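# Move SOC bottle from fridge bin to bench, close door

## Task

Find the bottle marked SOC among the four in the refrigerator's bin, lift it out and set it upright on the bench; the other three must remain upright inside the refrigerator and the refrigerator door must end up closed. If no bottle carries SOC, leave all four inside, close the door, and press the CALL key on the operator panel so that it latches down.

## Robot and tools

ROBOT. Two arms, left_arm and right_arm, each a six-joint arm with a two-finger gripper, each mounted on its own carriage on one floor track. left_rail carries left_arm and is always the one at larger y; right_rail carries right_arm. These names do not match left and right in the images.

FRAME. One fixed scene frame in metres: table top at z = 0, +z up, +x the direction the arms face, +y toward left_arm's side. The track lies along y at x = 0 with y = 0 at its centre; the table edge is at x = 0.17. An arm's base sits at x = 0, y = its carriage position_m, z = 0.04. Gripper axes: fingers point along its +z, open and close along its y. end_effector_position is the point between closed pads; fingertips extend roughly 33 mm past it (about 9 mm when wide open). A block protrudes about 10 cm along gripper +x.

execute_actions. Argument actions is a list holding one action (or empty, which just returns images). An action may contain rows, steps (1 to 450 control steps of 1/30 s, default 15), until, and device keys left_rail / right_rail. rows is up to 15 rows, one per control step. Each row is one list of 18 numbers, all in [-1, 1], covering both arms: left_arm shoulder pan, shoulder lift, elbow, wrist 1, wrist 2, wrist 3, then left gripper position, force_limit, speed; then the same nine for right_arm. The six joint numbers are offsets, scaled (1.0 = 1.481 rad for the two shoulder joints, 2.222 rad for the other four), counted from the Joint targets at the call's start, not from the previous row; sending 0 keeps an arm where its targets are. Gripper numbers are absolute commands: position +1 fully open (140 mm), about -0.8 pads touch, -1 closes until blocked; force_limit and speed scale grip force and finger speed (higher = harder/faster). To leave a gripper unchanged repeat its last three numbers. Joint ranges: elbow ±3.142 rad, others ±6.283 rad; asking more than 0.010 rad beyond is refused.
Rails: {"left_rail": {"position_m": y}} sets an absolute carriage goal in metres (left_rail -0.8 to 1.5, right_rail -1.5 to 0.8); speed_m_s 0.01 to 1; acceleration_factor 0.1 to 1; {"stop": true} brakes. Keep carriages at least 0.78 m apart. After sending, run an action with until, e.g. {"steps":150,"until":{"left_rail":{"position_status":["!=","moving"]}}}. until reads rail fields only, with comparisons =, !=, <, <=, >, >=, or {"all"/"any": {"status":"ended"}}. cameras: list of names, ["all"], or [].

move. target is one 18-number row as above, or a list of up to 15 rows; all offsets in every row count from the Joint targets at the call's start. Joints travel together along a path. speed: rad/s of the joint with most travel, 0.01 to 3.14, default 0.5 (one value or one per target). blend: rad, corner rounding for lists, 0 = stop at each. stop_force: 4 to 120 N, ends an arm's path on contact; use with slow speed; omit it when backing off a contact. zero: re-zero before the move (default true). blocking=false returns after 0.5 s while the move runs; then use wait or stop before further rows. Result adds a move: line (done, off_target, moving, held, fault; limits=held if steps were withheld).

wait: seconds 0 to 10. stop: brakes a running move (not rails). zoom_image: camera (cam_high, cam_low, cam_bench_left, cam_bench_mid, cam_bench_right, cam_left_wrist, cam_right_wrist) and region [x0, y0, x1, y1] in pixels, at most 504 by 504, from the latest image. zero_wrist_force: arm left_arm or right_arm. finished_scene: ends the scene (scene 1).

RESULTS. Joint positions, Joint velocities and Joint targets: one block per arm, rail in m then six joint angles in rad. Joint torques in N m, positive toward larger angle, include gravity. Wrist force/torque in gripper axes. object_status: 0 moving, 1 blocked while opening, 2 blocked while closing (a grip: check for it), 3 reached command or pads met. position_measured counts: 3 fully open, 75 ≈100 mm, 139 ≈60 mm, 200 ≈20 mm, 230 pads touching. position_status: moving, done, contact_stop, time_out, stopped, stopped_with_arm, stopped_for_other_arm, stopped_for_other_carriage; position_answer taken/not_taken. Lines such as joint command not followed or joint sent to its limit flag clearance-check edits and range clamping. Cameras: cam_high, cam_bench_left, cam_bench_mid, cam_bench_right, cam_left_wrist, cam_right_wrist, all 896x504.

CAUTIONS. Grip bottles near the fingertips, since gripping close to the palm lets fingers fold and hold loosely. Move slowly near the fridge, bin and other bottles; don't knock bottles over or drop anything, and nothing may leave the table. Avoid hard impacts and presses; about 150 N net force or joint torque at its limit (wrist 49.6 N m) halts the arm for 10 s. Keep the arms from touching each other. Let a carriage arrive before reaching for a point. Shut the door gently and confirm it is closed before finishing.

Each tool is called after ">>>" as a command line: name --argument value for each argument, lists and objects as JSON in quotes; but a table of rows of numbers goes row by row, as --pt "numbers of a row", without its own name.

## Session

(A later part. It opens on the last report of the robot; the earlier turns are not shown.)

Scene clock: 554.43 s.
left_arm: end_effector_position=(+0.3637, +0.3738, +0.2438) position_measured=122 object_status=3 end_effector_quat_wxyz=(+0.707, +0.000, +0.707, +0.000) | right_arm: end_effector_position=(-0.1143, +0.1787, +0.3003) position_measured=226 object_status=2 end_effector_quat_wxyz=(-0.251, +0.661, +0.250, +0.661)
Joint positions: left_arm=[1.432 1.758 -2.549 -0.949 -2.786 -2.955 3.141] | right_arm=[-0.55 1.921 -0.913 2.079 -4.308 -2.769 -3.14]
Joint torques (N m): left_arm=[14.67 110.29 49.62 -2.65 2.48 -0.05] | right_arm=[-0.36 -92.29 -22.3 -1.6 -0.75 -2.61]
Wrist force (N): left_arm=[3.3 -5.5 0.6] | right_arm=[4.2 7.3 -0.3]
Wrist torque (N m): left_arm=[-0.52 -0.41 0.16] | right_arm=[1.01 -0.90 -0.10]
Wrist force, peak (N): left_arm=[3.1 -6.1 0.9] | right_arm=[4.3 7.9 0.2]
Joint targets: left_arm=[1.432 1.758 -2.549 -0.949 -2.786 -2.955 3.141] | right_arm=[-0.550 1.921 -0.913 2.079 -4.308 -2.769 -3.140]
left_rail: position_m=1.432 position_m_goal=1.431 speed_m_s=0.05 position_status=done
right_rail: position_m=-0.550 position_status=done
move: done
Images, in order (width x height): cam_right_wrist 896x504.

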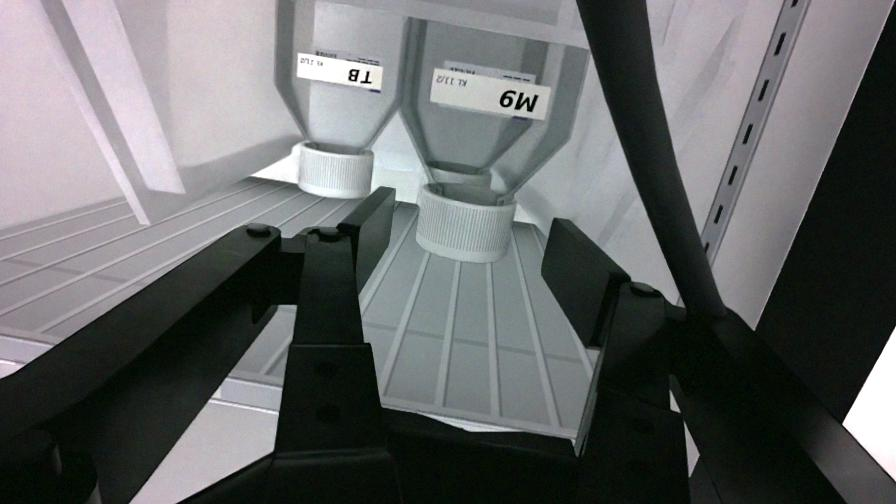

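>>> move --pt "-0.0088 -0.0684 0.0912 -0.0453 -0.0684 0 0.04 -1 -0.5 0 0 0 0 0 0 -1 0 -1" --pt "0.0257 -0.072 0.0962 -0.0478 -0.0454 0 0.04 -1 -0.5 0 0 0 0 0 0 -1 0 -1" --speed '[0.08,0.05]' --stop_force 9 --cameras '["cam_right_wrist"]'

Scene clock: 563.43 s.
left_arm: end_effector_position=(+0.4123, +0.3720, +0.2462) position_measured=124 object_status=3 end_effector_quat_wxyz=(+0.705, -0.050, +0.705, +0.049) | right_arm: end_effector_position=(-0.1143, +0.1787, +0.3003) position_measured=226 object_status=2 end_effector_quat_wxyz=(-0.251, +0.661, +0.250, +0.661)
Joint positions: left_arm=[1.431 1.796 -2.655 -0.735 -2.892 -3.056 3.141] | right_arm=[-0.55 1.921 -0.913 2.079 -4.308 -2.769 -3.14]
Joint torques (N m): left_arm=[13.22 116.19 51.67 -3.39 2.82 0.29] | right_arm=[1.11 -92.14 -22.12 -1.31 -0.69 -2.7]
Wrist force (N): left_arm=[3.9 -4.3 1.4] | right_arm=[4.2 7.5 -0.1]
Wrist torque (N m): left_arm=[-0.55 -0.54 0.15] | right_arm=[1.00 -0.81 -0.11]
Wrist force, peak (N): left_arm=[6.7 -7.7 3.1] | right_arm=[4.4 8.2 0.2]
Joint targets: left_arm=[1.432 1.796 -2.655 -0.735 -2.892 -3.056 3.141] | right_arm=[-0.550 1.921 -0.913 2.079 -4.308 -2.769 -3.140]
left_rail: position_m=1.431 speed_m_s=0.05 position_status=done
right_rail: position_m=-0.550 position_status=done
move: done
Images, in order (width x height): cam_right_wrist 896x504.

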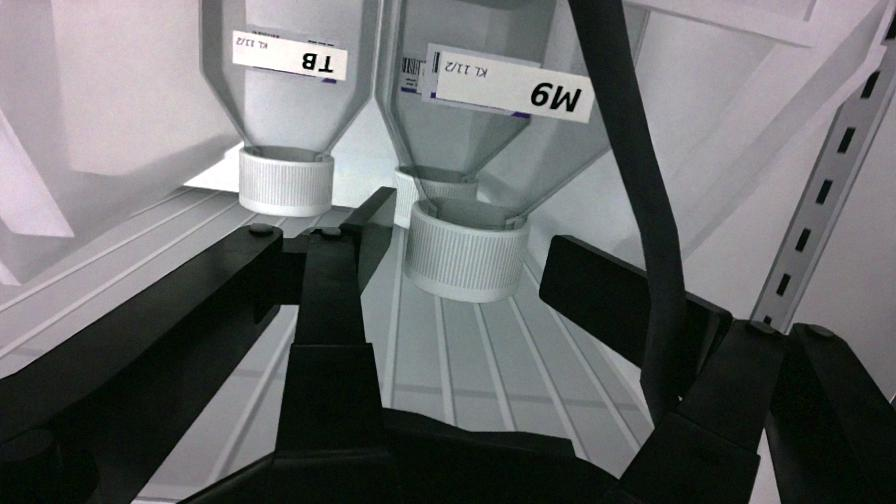

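>>> execute_actions --actions '[{"rows":[[0,0,0,0,0,0,-0.1,-0.5,-1,0,0,0,0,0,0,-1,0,-1]],"steps":45}]' --cameras '["cam_right_wrist"]'

Scene clock: 566.30 s.
left_arm: end_effector_position=(+0.4123, +0.3720, +0.2462) position_measured=141 object_status=3 end_effector_quat_wxyz=(+0.705, -0.050, +0.705, +0.049) | right_arm: end_effector_position=(-0.1143, +0.1787, +0.3003) position_measured=226 object_status=2 end_effector_quat_wxyz=(-0.251, +0.661, +0.250, +0.661)
Joint positions: left_arm=[1.431 1.796 -2.655 -0.735 -2.892 -3.056 3.141] | right_arm=[-0.55 1.921 -0.913 2.079 -4.308 -2.769 -3.14]
Joint torques (N m): left_arm=[8.67 122.2 37.74 -1.06 -4 0.45] | right_arm=[3.27 -91.43 -22.18 -0.9 -0.98 -2.6]
Wrist force (N): left_arm=[3.6 -6.0 0.3] | right_arm=[5.6 7.7 0.1]
Wrist torque (N m): left_arm=[-0.39 -0.42 0.17] | right_arm=[1.01 -0.86 -0.10]
Wrist force, peak (N): left_arm=[4.2 -7.5 0.2] | right_arm=[6.0 8.0 0.0]
Joint targets: left_arm=[1.432 1.796 -2.655 -0.735 -2.892 -3.056 3.141] | right_arm=[-0.550 1.921 -0.913 2.079 -4.308 -2.769 -3.140]
left_rail: position_m=1.431 speed_m_s=0.05 position_status=done
right_rail: position_m=-0.550 position_status=done
Images, in order (width x height): cam_right_wrist 896x504.

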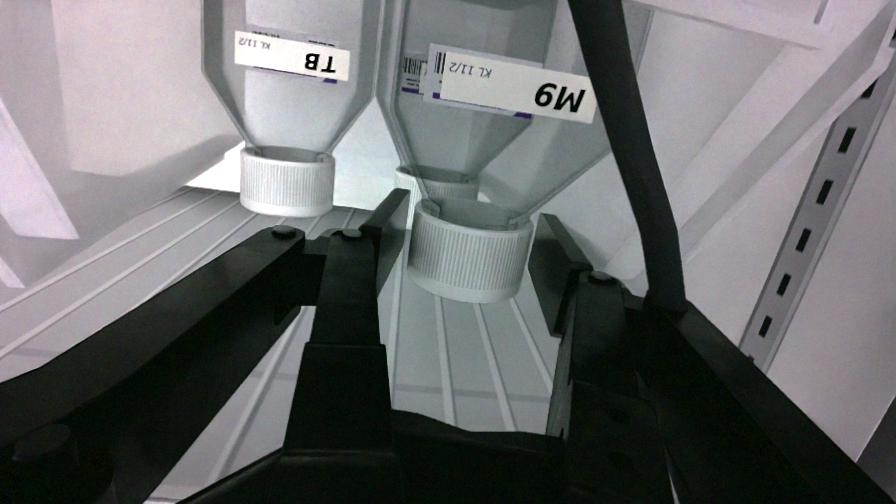

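Unfolded nicely. Close.

>>> execute_actions --actions '[{"rows":[[0,0,0,0,0,0,-1,0.4,-1,0,0,0,0,0,0,-1,0,-1]],"steps":60}]' --cameras '["cam_right_wrist"]'

Scene clock: 569.23 s.
left_arm: end_effector_position=(+0.4123, +0.3720, +0.2462) position_measured=161 object_status=2 end_effector_quat_wxyz=(+0.705, -0.050, +0.705, +0.049) | right_arm: end_effector_position=(-0.1143, +0.1787, +0.3003) position_measured=226 object_status=2 end_effector_quat_wxyz=(-0.251, +0.661, +0.250, +0.661)
Joint positions: left_arm=[1.432 1.796 -2.655 -0.735 -2.892 -3.056 3.141] | right_arm=[-0.55 1.921 -0.913 2.079 -4.308 -2.769 -3.14]
Joint torques (N m): left_arm=[-4.23 140.51 43.69 2.9 2.21 0.73] | right_arm=[3.28 -93.59 -21.87 -1.13 -0.97 -2.55]
Wrist force (N): left_arm=[4.1 -3.4 3.6] | right_arm=[5.8 8.0 0.0]
Wrist torque (N m): left_arm=[-0.40 -0.38 0.11] | right_arm=[1.02 -0.86 -0.10]
Wrist force, peak (N): left_arm=[3.4 -6.2 0.3] | right_arm=[5.9 8.4 0.2]
Joint targets: left_arm=[1.432 1.796 -2.655 -0.735 -2.892 -3.056 3.141] | right_arm=[-0.550 1.921 -0.913 2.079 -4.308 -2.769 -3.140]
left_rail: position_m=1.432 position_m_goal=1.431 speed_m_s=0.05 position_status=done
right_rail: position_m=-0.550 position_status=done
Images, in order (width x height): cam_right_wrist 896x504.

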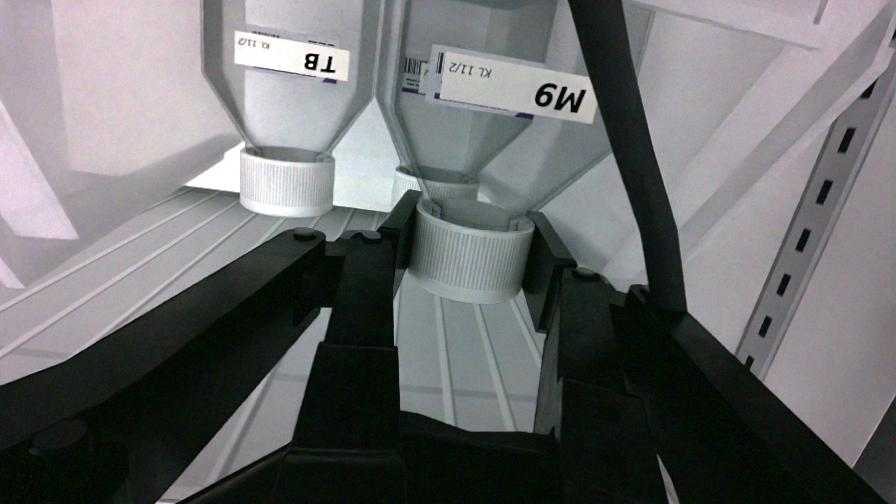

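>>> move --target '[0,0.002,0.0014,-0.0027,0,0,-1,0.4,-1,0,0,0,0,0,0,-1,0,-1]' --speed 0.02

>>> execute_actions --actions '[{"left_rail":{"position_m":1.366,"speed_m_s":0.03},"steps":120,"until":{"left_rail":{"position_status":["!=","moving"]}}}]' --cameras '["cam_right_wrist"]'

>>> zoom_image --camera "cam_right_wrist" --region '[340, 0, 740, 250]'

Scene clock: 574.17 s.
left_arm: end_effector_position=(+0.4123, +0.3720, +0.2508) position_measured=161 object_status=2 end_effector_quat_wxyz=(+0.705, -0.050, +0.705, +0.049) | right_arm: end_effector_position=(-0.1143, +0.1787, +0.3003) position_measured=226 object_status=2 end_effector_quat_wxyz=(-0.251, +0.661, +0.250, +0.661)
Joint positions: left_arm=[1.432 1.796 -2.653 -0.732 -2.898 -3.056 3.141] | right_arm=[-0.55 1.921 -0.913 2.079 -4.308 -2.769 -3.14]
Joint torques (N m): left_arm=[-1.28 161.31 53.89 -3.51 2.6 0.9] | right_arm=[3.5 -92.38 -22 -1.5 -1.33 -2.57]
Wrist force (N): left_arm=[7.1 -3.3 3.4] | right_arm=[5.9 8.2 0.3]
Wrist torque (N m): left_arm=[-0.37 -0.34 0.17] | right_arm=[1.09 -0.83 -0.09]
Wrist force, peak (N): left_arm=[7.4 -3.3 3.7] | right_arm=[6.3 8.1 0.3]
Joint targets: left_arm=[1.432 1.796 -2.652 -0.732 -2.898 -3.056 3.141] | right_arm=[-0.550 1.921 -0.913 2.079 -4.308 -2.769 -3.140]
left_rail: position_m=1.432 position_m_goal=1.431 speed_m_s=0.05 position_status=done
right_rail: position_m=-0.550 position_status=done
move: done

Scene clock: 576.70 s.
left_arm: end_effector_position=(+0.4123, +0.3065, +0.2512) position_measured=161 object_status=2 end_effector_quat_wxyz=(+0.705, -0.050, +0.705, +0.049) | right_arm: end_effector_position=(-0.1143, +0.1787, +0.3003) position_measured=226 object_status=2 end_effector_quat_wxyz=(-0.251, +0.661, +0.250, +0.661)
Joint positions: left_arm=[1.366 1.796 -2.652 -0.732 -2.898 -3.056 3.141] | right_arm=[-0.55 1.921 -0.913 2.079 -4.308 -2.769 -3.14]
Joint torques (N m): left_arm=[-6.33 158.54 51.93 -2.16 2.36 1.42] | right_arm=[2.57 -90.58 -21.62 -1.29 -1.19 -2.55]
Wrist force (N): left_arm=[6.9 -0.8 3.1] | right_arm=[6.2 8.5 0.2]
Wrist torque (N m): left_arm=[-0.33 -0.38 0.18] | right_arm=[1.03 -0.89 -0.11]
Wrist force, peak (N): left_arm=[7.5 -3.9 3.3] | right_arm=[6.2 8.6 0.3]
Joint targets: left_arm=[1.366 1.796 -2.652 -0.732 -2.898 -3.056 3.141] | right_arm=[-0.550 1.921 -0.913 2.079 -4.308 -2.769 -3.140]
Tool commands: left_gripper/position=-1.0 left_gripper/force_limit=+0.4 left_gripper/speed=-1.0 right_gripper/position=-1.0 right_gripper/force_limit=+0.0 right_gripper/speed=-1.0
left_rail: position_m=1.366 speed_m_s=0.03 position_status=done
right_rail: position_m=-0.550 position_status=done
Images, in order (width x height): cam_right_wrist 896x504.

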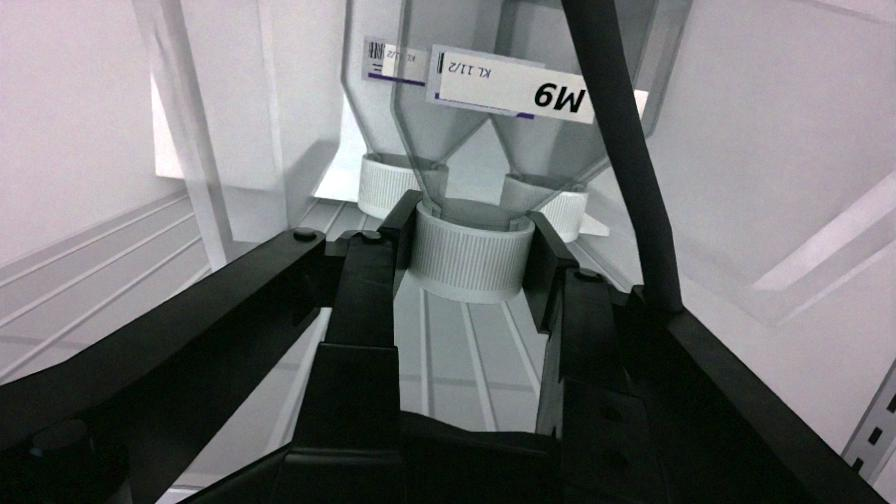

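Scaled by 1.260 from the camera's 896x504 image, which has a finer 1280x720 frame.

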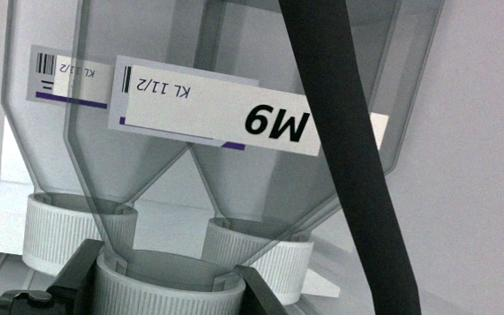

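>>> execute_actions --actions '[{"left_rail":{"position_m":1.346},"steps":120,"until":{"left_rail":{"position_status":["!=","moving"]}}}]' --cameras '["cam_right_wrist"]'

>>> zoom_image --camera "cam_right_wrist" --region '[440, 0, 760, 250]'

Scene clock: 579.20 s.
left_arm: end_effector_position=(+0.4123, +0.2865, +0.2512) position_measured=161 object_status=2 end_effector_quat_wxyz=(+0.705, -0.050, +0.705, +0.049) | right_arm: end_effector_position=(-0.1143, +0.1787, +0.3003) position_measured=226 object_status=2 end_effector_quat_wxyz=(-0.251, +0.661, +0.250, +0.661)
Joint positions: left_arm=[1.346 1.796 -2.652 -0.732 -2.898 -3.056 3.141] | right_arm=[-0.55 1.921 -0.913 2.079 -4.308 -2.769 -3.14]
Joint torques (N m): left_arm=[-4.01 153.09 51.01 1.19 2.21 1.05] | right_arm=[2.3 -90.84 -21.8 -1.08 -1.28 -2.6]
Wrist force (N): left_arm=[5.1 -1.9 0.3] | right_arm=[6.2 8.6 0.3]
Wrist torque (N m): left_arm=[-0.20 -0.19 0.11] | right_arm=[1.01 -0.91 -0.10]
Wrist force, peak (N): left_arm=[6.9 -0.4 3.4] | right_arm=[6.4 8.7 0.1]
Joint targets: left_arm=[1.346 1.796 -2.652 -0.732 -2.898 -3.056 3.141] | right_arm=[-0.550 1.921 -0.913 2.079 -4.308 -2.769 -3.140]
Tool commands: left_gripper/position=-1.0 left_gripper/force_limit=+0.4 left_gripper/speed=-1.0 right_gripper/position=-1.0 right_gripper/force_limit=+0.0 right_gripper/speed=-1.0
left_rail: position_m=1.346 speed_m_s=0.03 position_status=done
right_rail: position_m=-0.550 position_status=done
Images, in order (width x height): cam_right_wrist 896x504.

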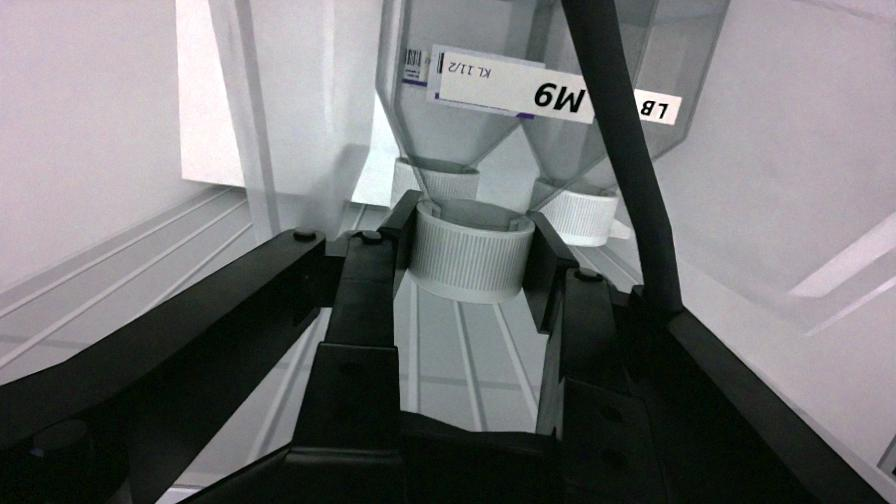

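Scaled by 1.575 from the camera's 896x504 image, which has a finer 1280x720 frame.

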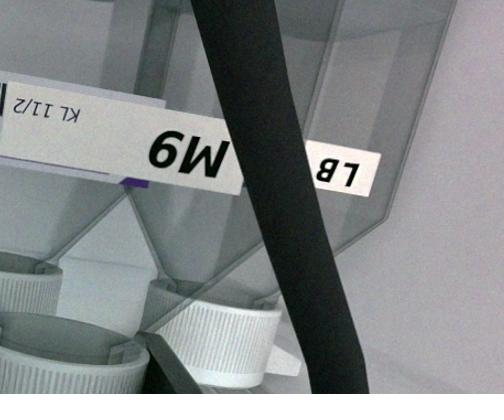

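>>> execute_actions --actions '[]' --cameras '["cam_high","cam_bench_left","cam_bench_mid"]'

>>> zoom_image --camera "cam_bench_left" --region '[235, 330, 295, 400]'

>>> zoom_image --camera "cam_high" --region '[620, 190, 700, 280]'

Scene clock: 586.23 s.
left_arm: end_effector_position=(+0.4123, +0.2865, +0.2512) position_measured=161 object_status=2 end_effector_quat_wxyz=(+0.705, -0.050, +0.705, +0.049) | right_arm: end_effector_position=(-0.1143, +0.1787, +0.3003) position_measured=226 object_status=2 end_effector_quat_wxyz=(-0.251, +0.661, +0.250, +0.661)
Joint positions: left_arm=[1.346 1.796 -2.652 -0.732 -2.898 -3.056 3.141] | right_arm=[-0.55 1.921 -0.913 2.079 -4.308 -2.769 -3.14]
Joint velocities: within noise
Joint torques (N m): left_arm=[-3.8 135.43 47.99 3.72 2.27 1.7] | right_arm=[2.24 -91.11 -20.99 -1.01 -1.32 -2.57]
Wrist force (N): left_arm=[5.3 -1.6 0.3] | right_arm=[5.9 8.6 0.3]
Wrist torque (N m): left_arm=[-0.13 -0.24 0.10] | right_arm=[1.01 -0.83 -0.10]
Wrist force, peak (N): left_arm=[5.9 -2.1 0.5] | right_arm=[6.1 8.9 0.7]
Joint targets: left_arm=[1.346 1.796 -2.652 -0.732 -2.898 -3.056 3.141] | right_arm=[-0.550 1.921 -0.913 2.079 -4.308 -2.769 -3.140]
Tool commands: left_gripper/position=-1.0 left_gripper/force_limit=+0.4 left_gripper/speed=-1.0 right_gripper/position=-1.0 right_gripper/force_limit=+0.0 right_gripper/speed=-1.0
left_rail: position_m=1.346 speed_m_s=0.03 position_status=done
right_rail: position_m=-0.550 position_status=done
Images, in order (width x height): cam_high 896x504, cam_bench_left 896x504, cam_bench_mid 896x504.

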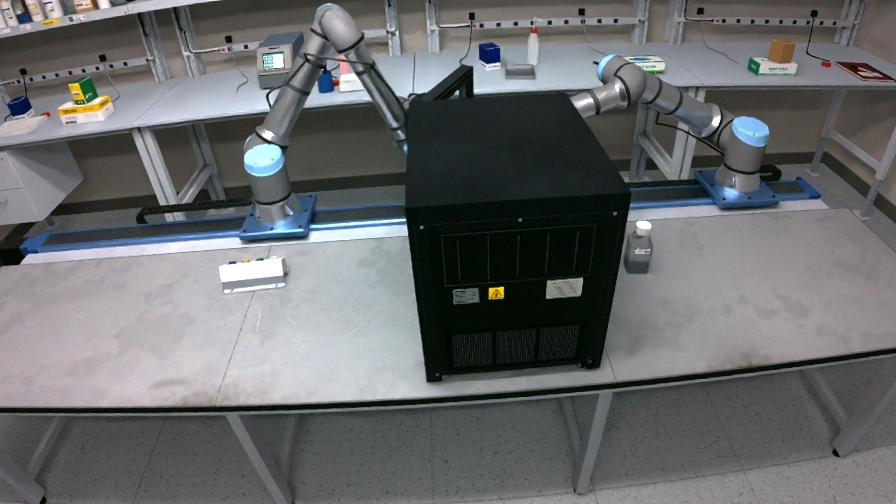

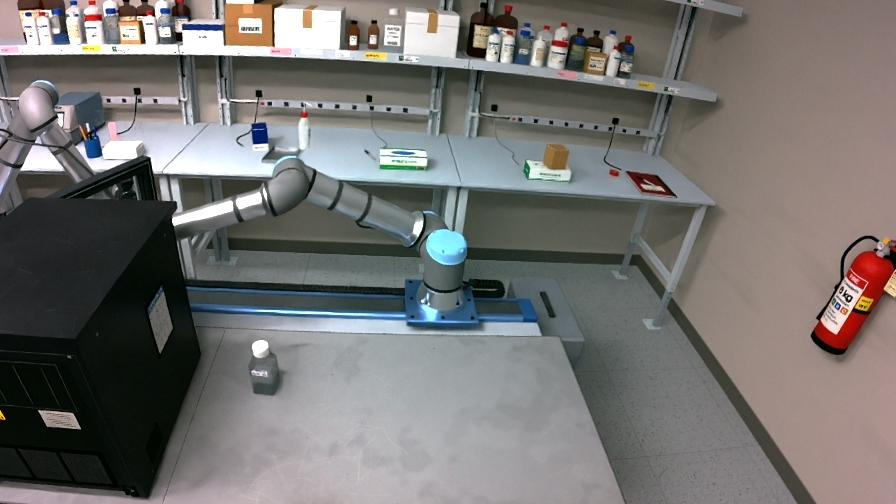

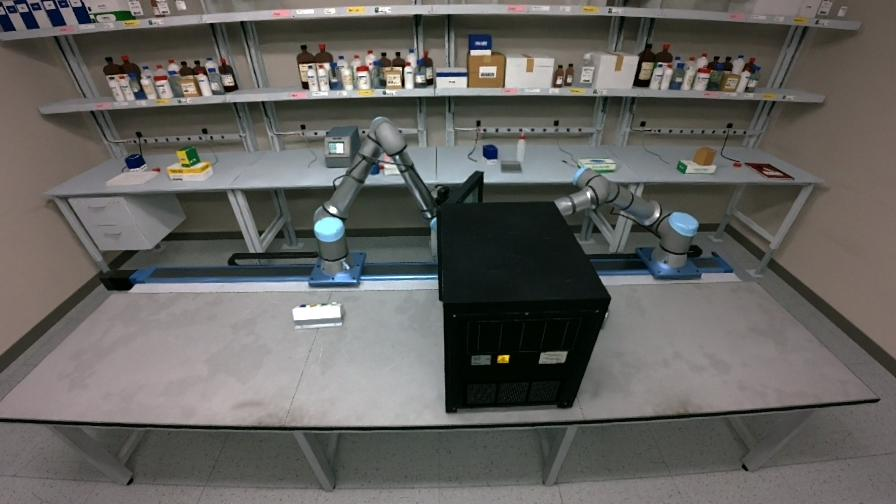

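Scaled by 7.200 from the camera's 896x504 image, which has a finer 1280x720 frame.

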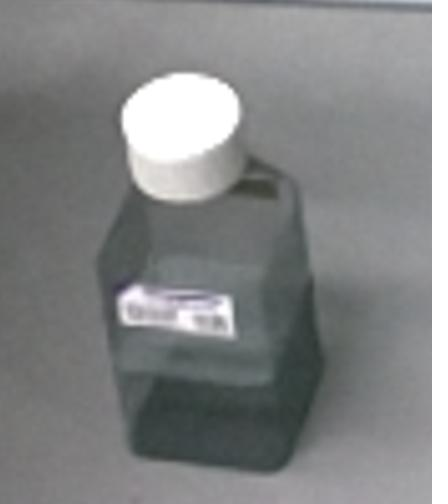

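Scaled by 5.600 from the camera's 896x504 image, which has a finer 1280x720 frame.

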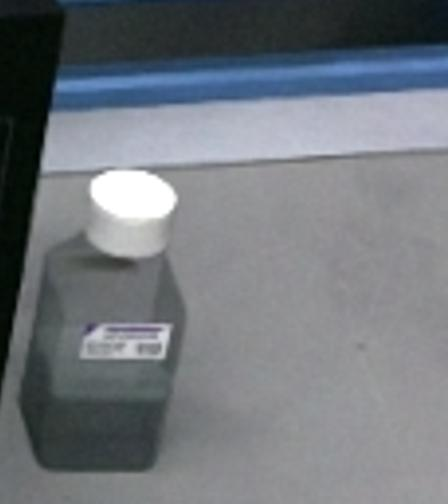

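>>> move --target '[0,-0.002,-0.0014,0.0027,0,0,-1,0.4,-1,0,0,0,0,0,0,-1,0,-1]' --speed 0.02

>>> execute_actions --actions '[{"rows":[[0,0,0,0,0,0,0.0,-1,-1,0,0,0,0,0,0,-1,0,-1]],"steps":45}]' --cameras '["cam_right_wrist"]'

Scene clock: 588.97 s.
left_arm: end_effector_position=(+0.4122, +0.2865, +0.2466) position_measured=161 object_status=2 end_effector_quat_wxyz=(+0.705, -0.050, +0.705, +0.049) end_effector_velocity=(-0.001, -0.001, -0.003) end_effector_angular_velocity=(-0.001, +0.000, -0.002) | right_arm: end_effector_position=(-0.1143, +0.1787, +0.3003) position_measured=226 object_status=2 end_effector_quat_wxyz=(-0.251, +0.661, +0.250, +0.661)
Joint positions: left_arm=[1.346 1.796 -2.655 -0.735 -2.893 -3.056 3.141] | right_arm=[-0.55 1.921 -0.913 2.079 -4.308 -2.769 -3.14]
Joint velocities: left_arm=[0 -0.002 -0.002 -0.001 0.005 0.001 0] | right_arm=[within noise]
Joint torques (N m): left_arm=[3.19 114.2 37.93 2.95 2.05 1.55] | right_arm=[1.95 -89.81 -20.93 -1.13 -1.33 -2.71]
Wrist force (N): left_arm=[2.4 -2.9 -1.6] | right_arm=[5.8 8.9 0.6]
Wrist torque (N m): left_arm=[-0.11 -0.14 -0.05] | right_arm=[1.05 -0.87 -0.10]
Wrist force, peak (N): left_arm=[5.6 -1.9 0.3] | right_arm=[6.3 8.8 0.6]
Joint targets: left_arm=[1.346 1.796 -2.655 -0.735 -2.892 -3.056 3.141] | right_arm=[-0.550 1.921 -0.913 2.079 -4.308 -2.769 -3.140]
left_rail: position_m=1.346 speed_m_s=0.03 position_status=done
right_rail: position_m=-0.550 position_status=done
move: done

Scene clock: 590.67 s.
left_arm: end_effector_position=(+0.4123, +0.2865, +0.2462) position_measured=129 object_status=3 end_effector_quat_wxyz=(+0.705, -0.050, +0.705, +0.049) | right_arm: end_effector_position=(-0.1143, +0.1787, +0.3003) position_measured=226 object_status=2 end_effector_quat_wxyz=(-0.251, +0.661, +0.250, +0.661)
Joint positions: left_arm=[1.346 1.796 -2.655 -0.735 -2.892 -3.056 3.141] | right_arm=[-0.55 1.921 -0.913 2.079 -4.308 -2.769 -3.14]
Joint torques (N m): left_arm=[11.2 117.13 41.29 4.39 2.05 1.82] | right_arm=[1.81 -92 -20.97 -1.03 -1.23 -2.8]
Wrist force (N): left_arm=[3.5 0.8 4.3] | right_arm=[5.7 8.7 0.2]
Wrist torque (N m): left_arm=[-0.29 -0.43 0.19] | right_arm=[1.05 -0.86 -0.10]
Wrist force, peak (N): left_arm=[3.5 0.8 4.3] | right_arm=[5.9 8.8 0.5]
Joint targets: left_arm=[1.346 1.796 -2.655 -0.735 -2.892 -3.056 3.141] | right_arm=[-0.550 1.921 -0.913 2.079 -4.308 -2.769 -3.140]
left_rail: position_m=1.346 speed_m_s=0.03 position_status=done
right_rail: position_m=-0.550 position_status=done
Images, in order (width x height): cam_right_wrist 896x504.

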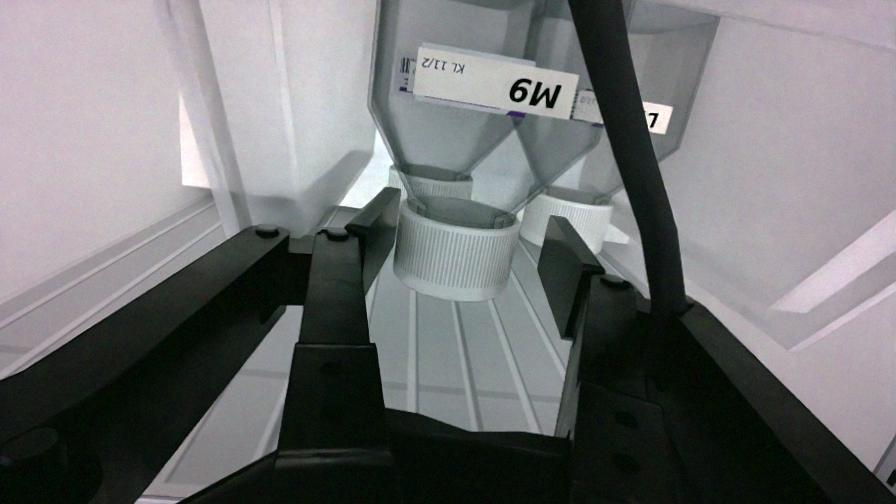

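>>> move --pt "-0.0345 0.0032 -0.005 0.0025 -0.023 0 0 -1 -1 0 0 0 0 0 0 -1 0 -1" --pt "-0.1101 0.0743 -0.0977 0.0486 -0.0113 0 0 -1 -1 0 0 0 0 0 0 -1 0 -1" --speed 0.1 --blend '[0.02,0]' --cameras '["cam_left_wrist","cam_right_wrist"]'

>>> move --target '[-0.0344,0.2667,-0.2327,0.054,0.2133,-0.7,0,-1,-1,0,0,0,0,0,0,-1,0,-1]' --speed 0.6

>>> move --target '[0,0,0,0,0,-0.7134,0.06,-1,-1,0,0,0,0,0,0,-1,0,-1]' --speed 0.8 --cameras '["cam_left_wrist","cam_right_wrist"]'

Scene clock: 596.80 s.
left_arm: end_effector_position=(+0.2318, +0.2949, +0.2456) position_measured=129 object_status=3 end_effector_quat_wxyz=(+0.707, -0.001, +0.707, +0.000) end_effector_velocity=(-0.002, +0.000, -0.001) end_effector_angular_velocity=(+0.000, +0.000, -0.004) | right_arm: end_effector_position=(-0.1143, +0.1787, +0.3004) position_measured=255 object_status=3 end_effector_quat_wxyz=(-0.251, +0.661, +0.250, +0.661)
Joint positions: left_arm=[1.346 1.633 -2.546 -0.952 -2.784 -3.081 3.141] | right_arm=[-0.55 1.921 -0.913 2.079 -4.308 -2.769 -3.14]
Joint velocities: left_arm=[0 -0.002 0.002 -0.005 0.003 0.002 0] | right_arm=[within noise]
Joint torques (N m): left_arm=[-6.27 145.55 36.64 3.95 2.57 1.88] | right_arm=[89.28 -74.2 -51.99 8.52 27.37 -2.61]
Wrist force (N): left_arm=[3.1 -3.5 3.3] | right_arm=[-0.8 90.5 55.0]
Wrist torque (N m): left_arm=[-0.46 -0.31 0.16] | right_arm=[4.40 -0.73 -0.01]
Wrist force, peak (N): left_arm=[3.2 -2.6 9.1] | right_arm=[-0.8 90.8 55.3]
Joint targets: left_arm=[1.346 1.633 -2.545 -0.952 -2.784 -3.081 3.141] | right_arm=[-0.550 1.921 -0.913 2.079 -4.308 -2.769 -3.140]
left_rail: position_m=1.346 speed_m_s=0.03 position_status=done
right_rail: position_m=-0.550 position_status=done
move: done
Images, in order (width x height): cam_left_wrist 896x504, cam_right_wrist 896x504.

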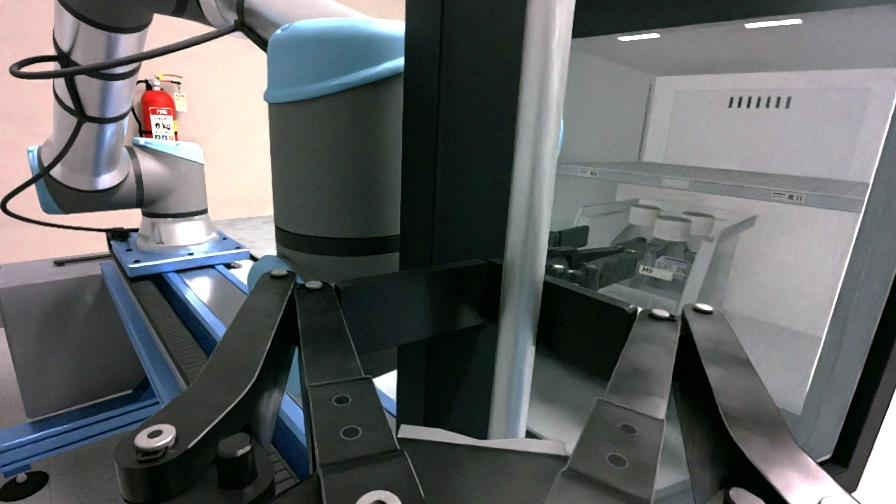

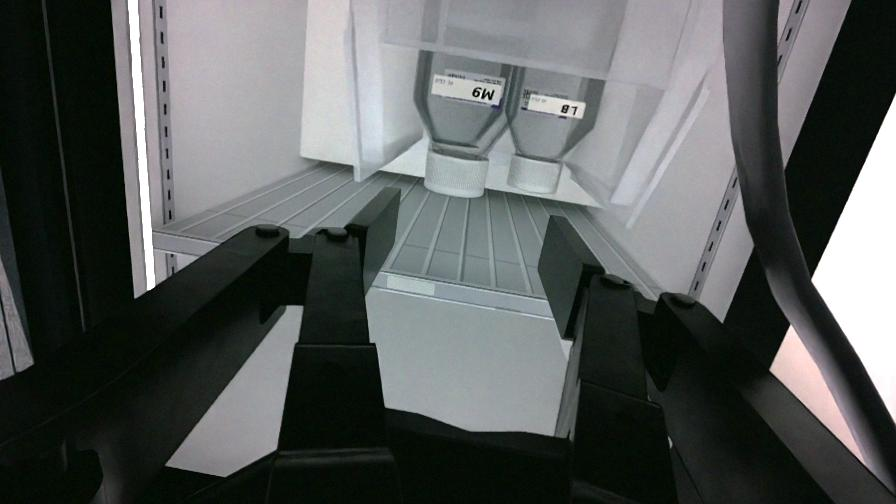

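Scene clock: 600.20 s.
left_arm: end_effector_position=(+0.1304, +0.3310, +0.3504) position_measured=129 object_status=3 end_effector_quat_wxyz=(+0.359, -0.349, +0.615, -0.609) | right_arm: end_effector_position=(-0.1143, +0.1787, +0.3003) position_measured=255 object_status=3 end_effector_quat_wxyz=(-0.251, +0.661, +0.250, +0.661)
Joint positions: left_arm=[1.346 1.582 -2.15 -1.469 -2.664 -2.607 1.586] | right_arm=[-0.55 1.921 -0.913 2.079 -4.308 -2.769 -3.14]
Joint torques (N m): left_arm=[-10.29 117.31 35.59 5.05 2.82 -3.48] | right_arm=[90.56 -62.31 -52.36 8.35 27.55 -2.42]
Wrist force (N): left_arm=[4.2 -4.5 2.3] | right_arm=[-0.1 91.0 55.2]
Wrist torque (N m): left_arm=[-1.18 -0.91 0.29] | right_arm=[4.47 -0.74 -0.02]
Wrist force, peak (N): left_arm=[4.3 -4.6 2.6] | right_arm=[-0.7 91.2 55.3]
Joint targets: left_arm=[1.346 1.582 -2.150 -1.469 -2.664 -2.607 1.586] | right_arm=[-0.550 1.921 -0.913 2.079 -4.308 -2.769 -3.140]
left_rail: position_m=1.346 speed_m_s=0.03 position_status=done
right_rail: position_m=-0.550 position_status=done
move: done

Scene clock: 603.07 s.
left_arm: end_effector_position=(+0.1303, +0.3310, +0.3504) position_measured=122 object_status=3 end_effector_quat_wxyz=(+0.182, +0.683, -0.184, +0.683) | right_arm: end_effector_position=(-0.1143, +0.1787, +0.3003) position_measured=255 object_status=3 end_effector_quat_wxyz=(-0.251, +0.661, +0.250, +0.661)
Joint positions: left_arm=[1.346 1.582 -2.15 -1.469 -2.664 -2.607 0.001] | right_arm=[-0.55 1.921 -0.913 2.079 -4.308 -2.769 -3.14]
Joint torques (N m): left_arm=[-11.7 120.06 35.17 4.57 2.76 -3.32] | right_arm=[89.98 -61.3 -51.45 8.07 27.49 -2.6]
Wrist force (N): left_arm=[3.0 -4.1 2.1] | right_arm=[0.0 90.7 55.1]
Wrist torque (N m): left_arm=[-0.67 -0.73 -0.21] | right_arm=[4.43 -0.79 -0.01]
Wrist force, peak (N): left_arm=[4.4 -4.3 2.5] | right_arm=[-0.3 91.1 55.4]
Joint targets: left_arm=[1.346 1.582 -2.150 -1.469 -2.664 -2.607 0.001] | right_arm=[-0.550 1.921 -0.913 2.079 -4.308 -2.769 -3.140]
left_rail: position_m=1.346 speed_m_s=0.03 position_status=done
right_rail: position_m=-0.550 position_status=done
move: done
Images, in order (width x height): cam_left_wrist 896x504, cam_right_wrist 896x504.

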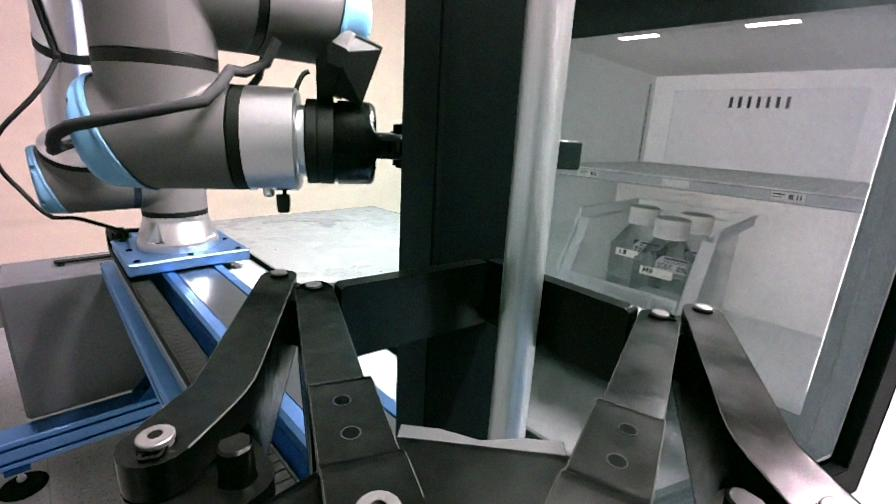

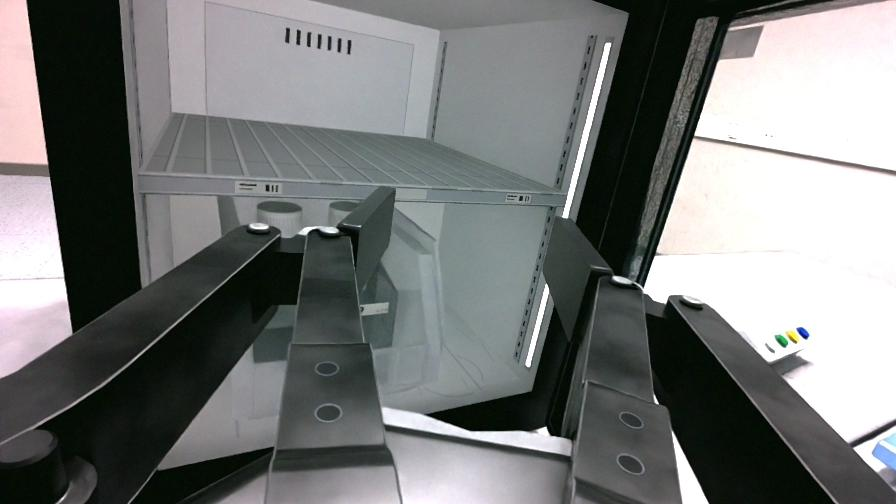

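>>> move --target '[0,0,0,0,0,0,0.06,-1,-1,-0.0027,0,0,0,0.0018,0,-1,0,-1]' --speed 0.02

Scene clock: 606.33 s.
left_arm: end_effector_position=(+0.1303, +0.3310, +0.3504) position_measured=122 object_status=3 end_effector_quat_wxyz=(+0.182, +0.683, -0.183, +0.683) | right_arm: end_effector_position=(-0.1126, +0.1802, +0.3004) position_measured=255 object_status=3 end_effector_quat_wxyz=(-0.251, +0.661, +0.250, +0.661)
Joint positions: left_arm=[1.346 1.582 -2.15 -1.469 -2.664 -2.607 0.001] | right_arm=[-0.55 1.918 -0.913 2.079 -4.308 -2.765 -3.14]
Joint torques (N m): left_arm=[-9.68 114.42 35.81 4.93 2.67 -2.97] | right_arm=[22.9 -62.69 -41.53 6 18.14 -2.81]
Wrist force (N): left_arm=[3.2 -3.8 2.3] | right_arm=[1.8 55.8 31.1]
Wrist torque (N m): left_arm=[-0.63 -0.77 -0.21] | right_arm=[2.97 -0.82 -0.04]
Wrist force, peak (N): left_arm=[3.2 -4.4 2.4] | right_arm=[-0.2 92.2 55.5]
Joint targets: left_arm=[1.346 1.582 -2.150 -1.469 -2.664 -2.607 0.001] | right_arm=[-0.550 1.917 -0.913 2.079 -4.308 -2.765 -3.140]
left_rail: position_m=1.346 speed_m_s=0.03 position_status=done
right_rail: position_m=-0.550 position_status=done
move: done

Good direction; another 6 mrad.

>>> move --target '[0,0,0,0,0,0,0.06,-1,-1,-0.0041,0,0,0,0.0027,0,-1,0,-1]' --speed 0.02

Scene clock: 607.90 s.
left_arm: end_effector_position=(+0.1303, +0.3310, +0.3504) position_measured=122 object_status=3 end_effector_quat_wxyz=(+0.182, +0.683, -0.183, +0.683) | right_arm: end_effector_position=(-0.1095, +0.1823, +0.3003) position_measured=255 object_status=3 end_effector_quat_wxyz=(-0.251, +0.661, +0.250, +0.661) end_effector_velocity=(+0.003, +0.001, +0.000) end_effector_angular_velocity=(+0.000, +0.000, -0.003)
Joint positions: left_arm=[1.346 1.582 -2.15 -1.469 -2.664 -2.607 0.001] | right_arm=[-0.55 1.912 -0.913 2.079 -4.308 -2.759 -3.14]
Joint velocities: left_arm=[within noise] | right_arm=[0 -0.005 0 0 0 0.002 0]
Joint torques (N m): left_arm=[-8.56 118.09 36.31 4.9 2.61 -2.91] | right_arm=[-16.37 -68.33 -22.88 -0.86 3.34 -2.62]
Wrist force (N): left_arm=[3.0 -4.3 1.9] | right_arm=[3.9 4.8 -1.6]
Wrist torque (N m): left_arm=[-0.71 -0.73 -0.21] | right_arm=[1.03 -0.85 -0.03]
Wrist force, peak (N): left_arm=[3.6 -4.1 2.3] | right_arm=[2.2 54.8 30.6]
Joint targets: left_arm=[1.346 1.582 -2.150 -1.469 -2.664 -2.607 0.001] | right_arm=[-0.550 1.911 -0.913 2.079 -4.308 -2.759 -3.140]
left_rail: position_m=1.346 speed_m_s=0.03 position_status=done
right_rail: position_m=-0.550 position_status=done
move: done

>>> execute_actions --actions '[{"left_rail":{"position_m":1.499,"speed_m_s":0.3},"steps":120,"until":{"left_rail":{"position_status":["!=","moving"]}}}]'

>>> move --pt "0.3675 0.2546 -0.2516 0.0819 0.2449 0 0.1 -1 -1 0 0 0 0 0 0 -1 0 -1" --pt "0.3675 0.1188 -0.29 0.2108 0.2449 0 0.1 -1 -1 0 0 0 0 0 0 -1 0 -1" --pt "0.3675 0.0738 -0.295 0.2458 0.2449 0 0.1 -1 -1 0 0 0 0 0 0 -1 0 -1" --speed '[0.4,0.2,0.1]' --blend '[0.03,0.01,0]' --stop_force 12 --cameras '["cam_right_wrist"]'

>>> execute_actions --actions '[{"rows":[[0,0,0,0,0,0,-1,0.4,-1,0,0,0,0,0,0,-1,0,-1]],"steps":75}]' --cameras '["cam_right_wrist","cam_left_wrist"]'

Scene clock: 615.37 s.
left_arm: end_effector_position=(+0.1303, +0.4840, +0.3504) position_measured=122 object_status=3 end_effector_quat_wxyz=(+0.182, +0.683, -0.183, +0.683) | right_arm: end_effector_position=(-0.1092, +0.1824, +0.3003) position_measured=255 object_status=3 end_effector_quat_wxyz=(-0.251, +0.661, +0.250, +0.661)
Joint positions: left_arm=[1.499 1.582 -2.15 -1.469 -2.664 -2.607 0.001] | right_arm=[-0.55 1.911 -0.913 2.079 -4.308 -2.759 -3.14]
Joint torques (N m): left_arm=[0.67 112.75 42.42 3.82 2.08 -2.78] | right_arm=[-17.5 -91.96 -13.16 -3.66 3.03 -2.69]
Wrist force (N): left_arm=[3.0 -4.1 2.0] | right_arm=[4.6 8.0 -1.9]
Wrist torque (N m): left_arm=[-0.67 -0.73 -0.21] | right_arm=[1.76 -1.00 -0.02]
Wrist force, peak (N): left_arm=[3.2 -4.8 2.2] | right_arm=[4.7 8.3 -2.0]
Joint targets: left_arm=[1.499 1.582 -2.150 -1.469 -2.664 -2.607 0.001] | right_arm=[-0.550 1.911 -0.913 2.079 -4.308 -2.759 -3.140]
Tool commands: left_gripper/position=+0.06 left_gripper/force_limit=-1.0 left_gripper/speed=-1.0 right_gripper/position=-1.0 right_gripper/force_limit=+0.0 right_gripper/speed=-1.0
left_rail: position_m=1.499 speed_m_s=0.30 position_status=done
right_rail: position_m=-0.550 position_status=done

Scene clock: 620.23 s.
left_arm: end_effector_position=(+0.4501, +0.7489, +0.1585) position_measured=117 object_status=3 end_effector_quat_wxyz=(+0.182, +0.683, -0.183, +0.683) | right_arm: end_effector_position=(-0.1092, +0.1824, +0.3003) position_measured=255 object_status=3 end_effector_quat_wxyz=(-0.251, +0.661, +0.250, +0.661)
Joint positions: left_arm=[1.499 2.126 -2.041 -2.125 -2.118 -2.063 0.001] | right_arm=[-0.55 1.911 -0.913 2.079 -4.308 -2.759 -3.14]
Joint torques (N m): left_arm=[8.14 52.03 20.53 5.92 2.82 -2.91] | right_arm=[-16.95 -90.95 -13.42 -3.47 3 -2.33]
Wrist force (N): left_arm=[3.0 -4.2 1.9] | right_arm=[4.5 8.1 -2.1]
Wrist torque (N m): left_arm=[-0.69 -0.72 -0.20] | right_arm=[1.78 -0.99 -0.03]
Wrist force, peak (N): left_arm=[4.1 -6.0 2.3] | right_arm=[4.9 8.2 -2.0]
Joint targets: left_arm=[1.499 2.126 -2.041 -2.125 -2.118 -2.063 0.001] | right_arm=[-0.550 1.911 -0.913 2.079 -4.308 -2.759 -3.140]
left_rail: position_m=1.499 speed_m_s=0.30 position_status=done
right_rail: position_m=-0.550 position_status=done
move: done
Images, in order (width x height): cam_right_wrist 896x504.

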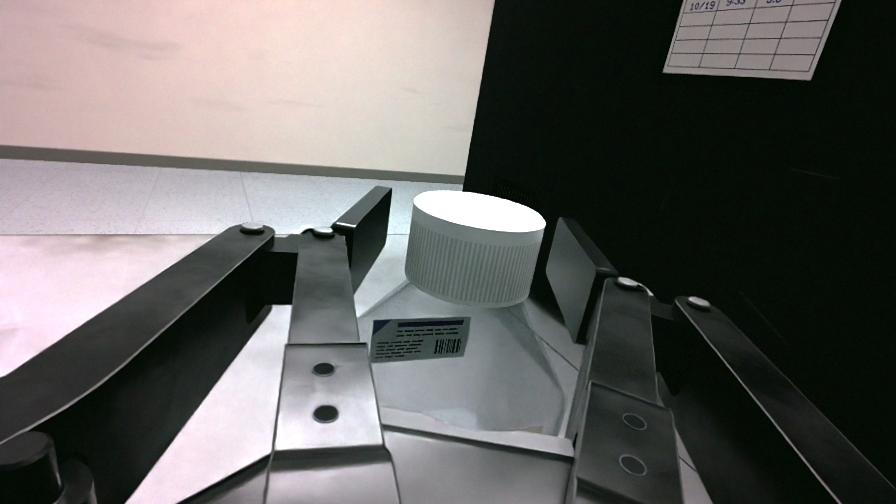

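Scene clock: 623.43 s.
left_arm: end_effector_position=(+0.4501, +0.7489, +0.1585) position_measured=255 object_status=0 end_effector_quat_wxyz=(+0.182, +0.683, -0.183, +0.683) | right_arm: end_effector_position=(-0.1092, +0.1824, +0.3003) position_measured=255 object_status=3 end_effector_quat_wxyz=(-0.251, +0.661, +0.250, +0.661)
Joint positions: left_arm=[1.499 2.126 -2.041 -2.125 -2.118 -2.063 0.001] | right_arm=[-0.55 1.911 -0.913 2.079 -4.308 -2.759 -3.14]
Joint torques (N m): left_arm=[7.96 61.4 22.64 2.77 -2.61 -2.58] | right_arm=[-16.24 -91.41 -13.19 -3.68 2.67 -2.4]
Wrist force (N): left_arm=[3.2 -4.1 2.1] | right_arm=[4.5 7.9 -2.1]
Wrist torque (N m): left_arm=[-0.66 -0.78 -0.19] | right_arm=[1.74 -0.98 -0.03]
Wrist force, peak (N): left_arm=[5.4 -3.9 3.4] | right_arm=[4.8 8.1 -2.1]
Joint targets: left_arm=[1.499 2.126 -2.041 -2.125 -2.118 -2.063 0.001] | right_arm=[-0.550 1.911 -0.913 2.079 -4.308 -2.759 -3.140]
left_rail: position_m=1.499 speed_m_s=0.30 position_status=done
right_rail: position_m=-0.550 position_status=done
Images, in order (width x height): cam_left_wrist 896x504, cam_right_wrist 896x504.

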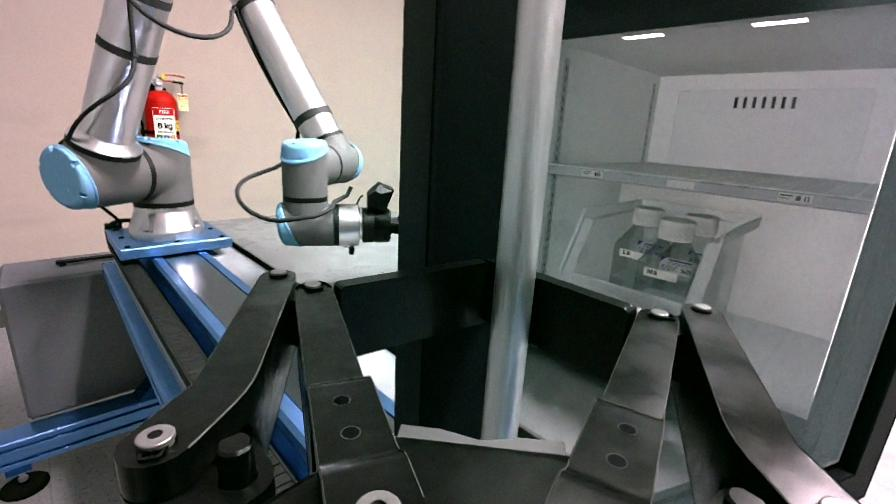

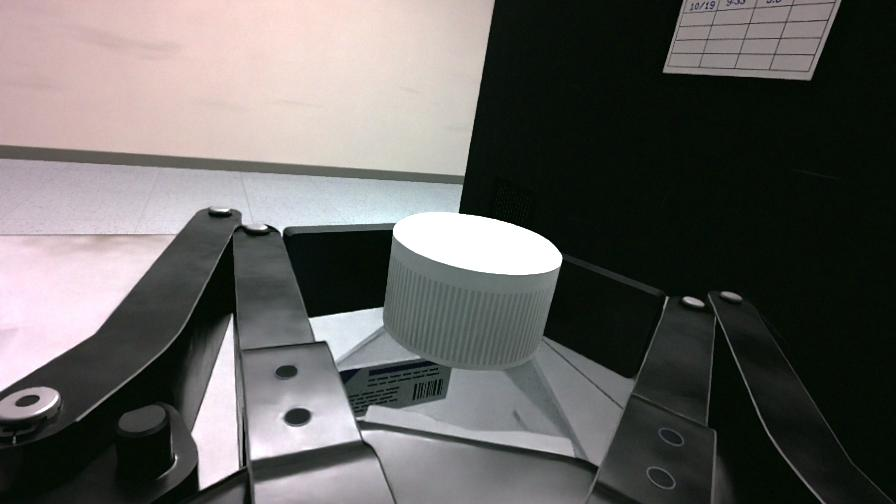

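>>> execute_actions --actions '[{"rows":[[0,0,0,0,0,0,0.2,-1,-1,0,0,0,0,0,0,-1,0,-1]],"steps":75}]' --cameras '["cam_right_wrist","cam_bench_left"]'

Scene clock: 628.00 s.
left_arm: end_effector_position=(+0.4501, +0.7489, +0.1585) position_measured=104 object_status=0 end_effector_quat_wxyz=(+0.182, +0.683, -0.183, +0.683) | right_arm: end_effector_position=(-0.1092, +0.1824, +0.3003) position_measured=255 object_status=3 end_effector_quat_wxyz=(-0.251, +0.661, +0.250, +0.661)
Joint positions: left_arm=[1.499 2.126 -2.041 -2.125 -2.118 -2.063 0.001] | right_arm=[-0.55 1.911 -0.913 2.079 -4.308 -2.759 -3.14]
Joint torques (N m): left_arm=[5.08 72.13 26.46 -0.64 -2.62 -2.15] | right_arm=[-16.29 -92.39 -13.15 -3.56 2.68 -2.31]
Wrist force (N): left_arm=[3.2 -4.0 2.2] | right_arm=[4.4 7.8 -1.7]
Wrist torque (N m): left_arm=[-0.65 -0.77 -0.19] | right_arm=[1.71 -0.95 -0.02]
Wrist force, peak (N): left_arm=[3.3 -5.0 2.0] | right_arm=[4.2 8.5 -2.0]
Joint targets: left_arm=[1.499 2.126 -2.041 -2.125 -2.118 -2.063 0.001] | right_arm=[-0.550 1.911 -0.913 2.079 -4.308 -2.759 -3.140]
left_rail: position_m=1.499 speed_m_s=0.30 position_status=done
right_rail: position_m=-0.550 position_status=done
Images, in order (width x height): cam_bench_left 896x504, cam_right_wrist 896x504.

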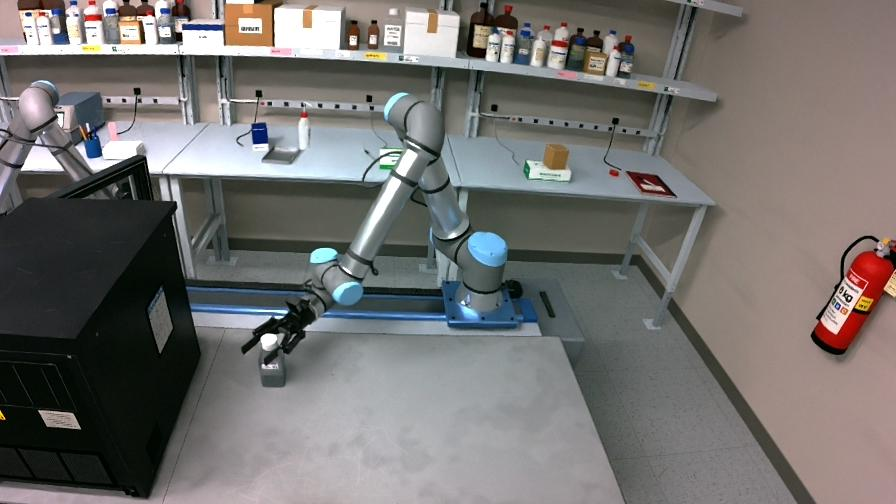

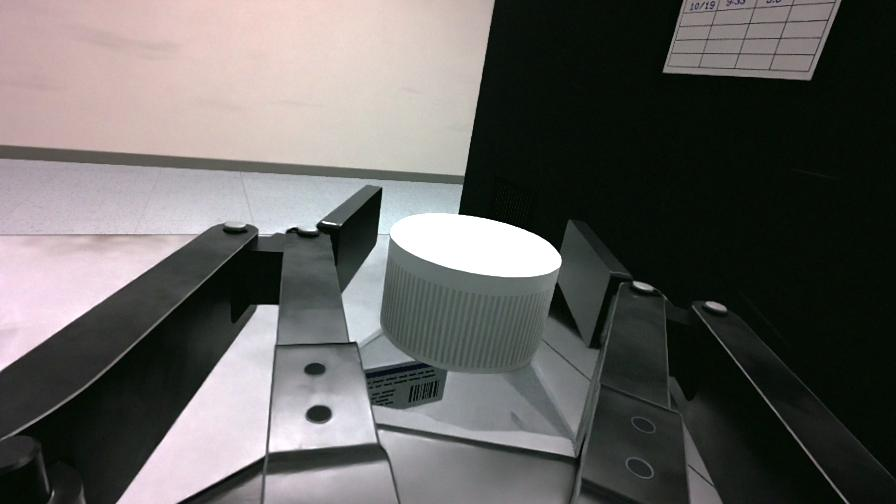

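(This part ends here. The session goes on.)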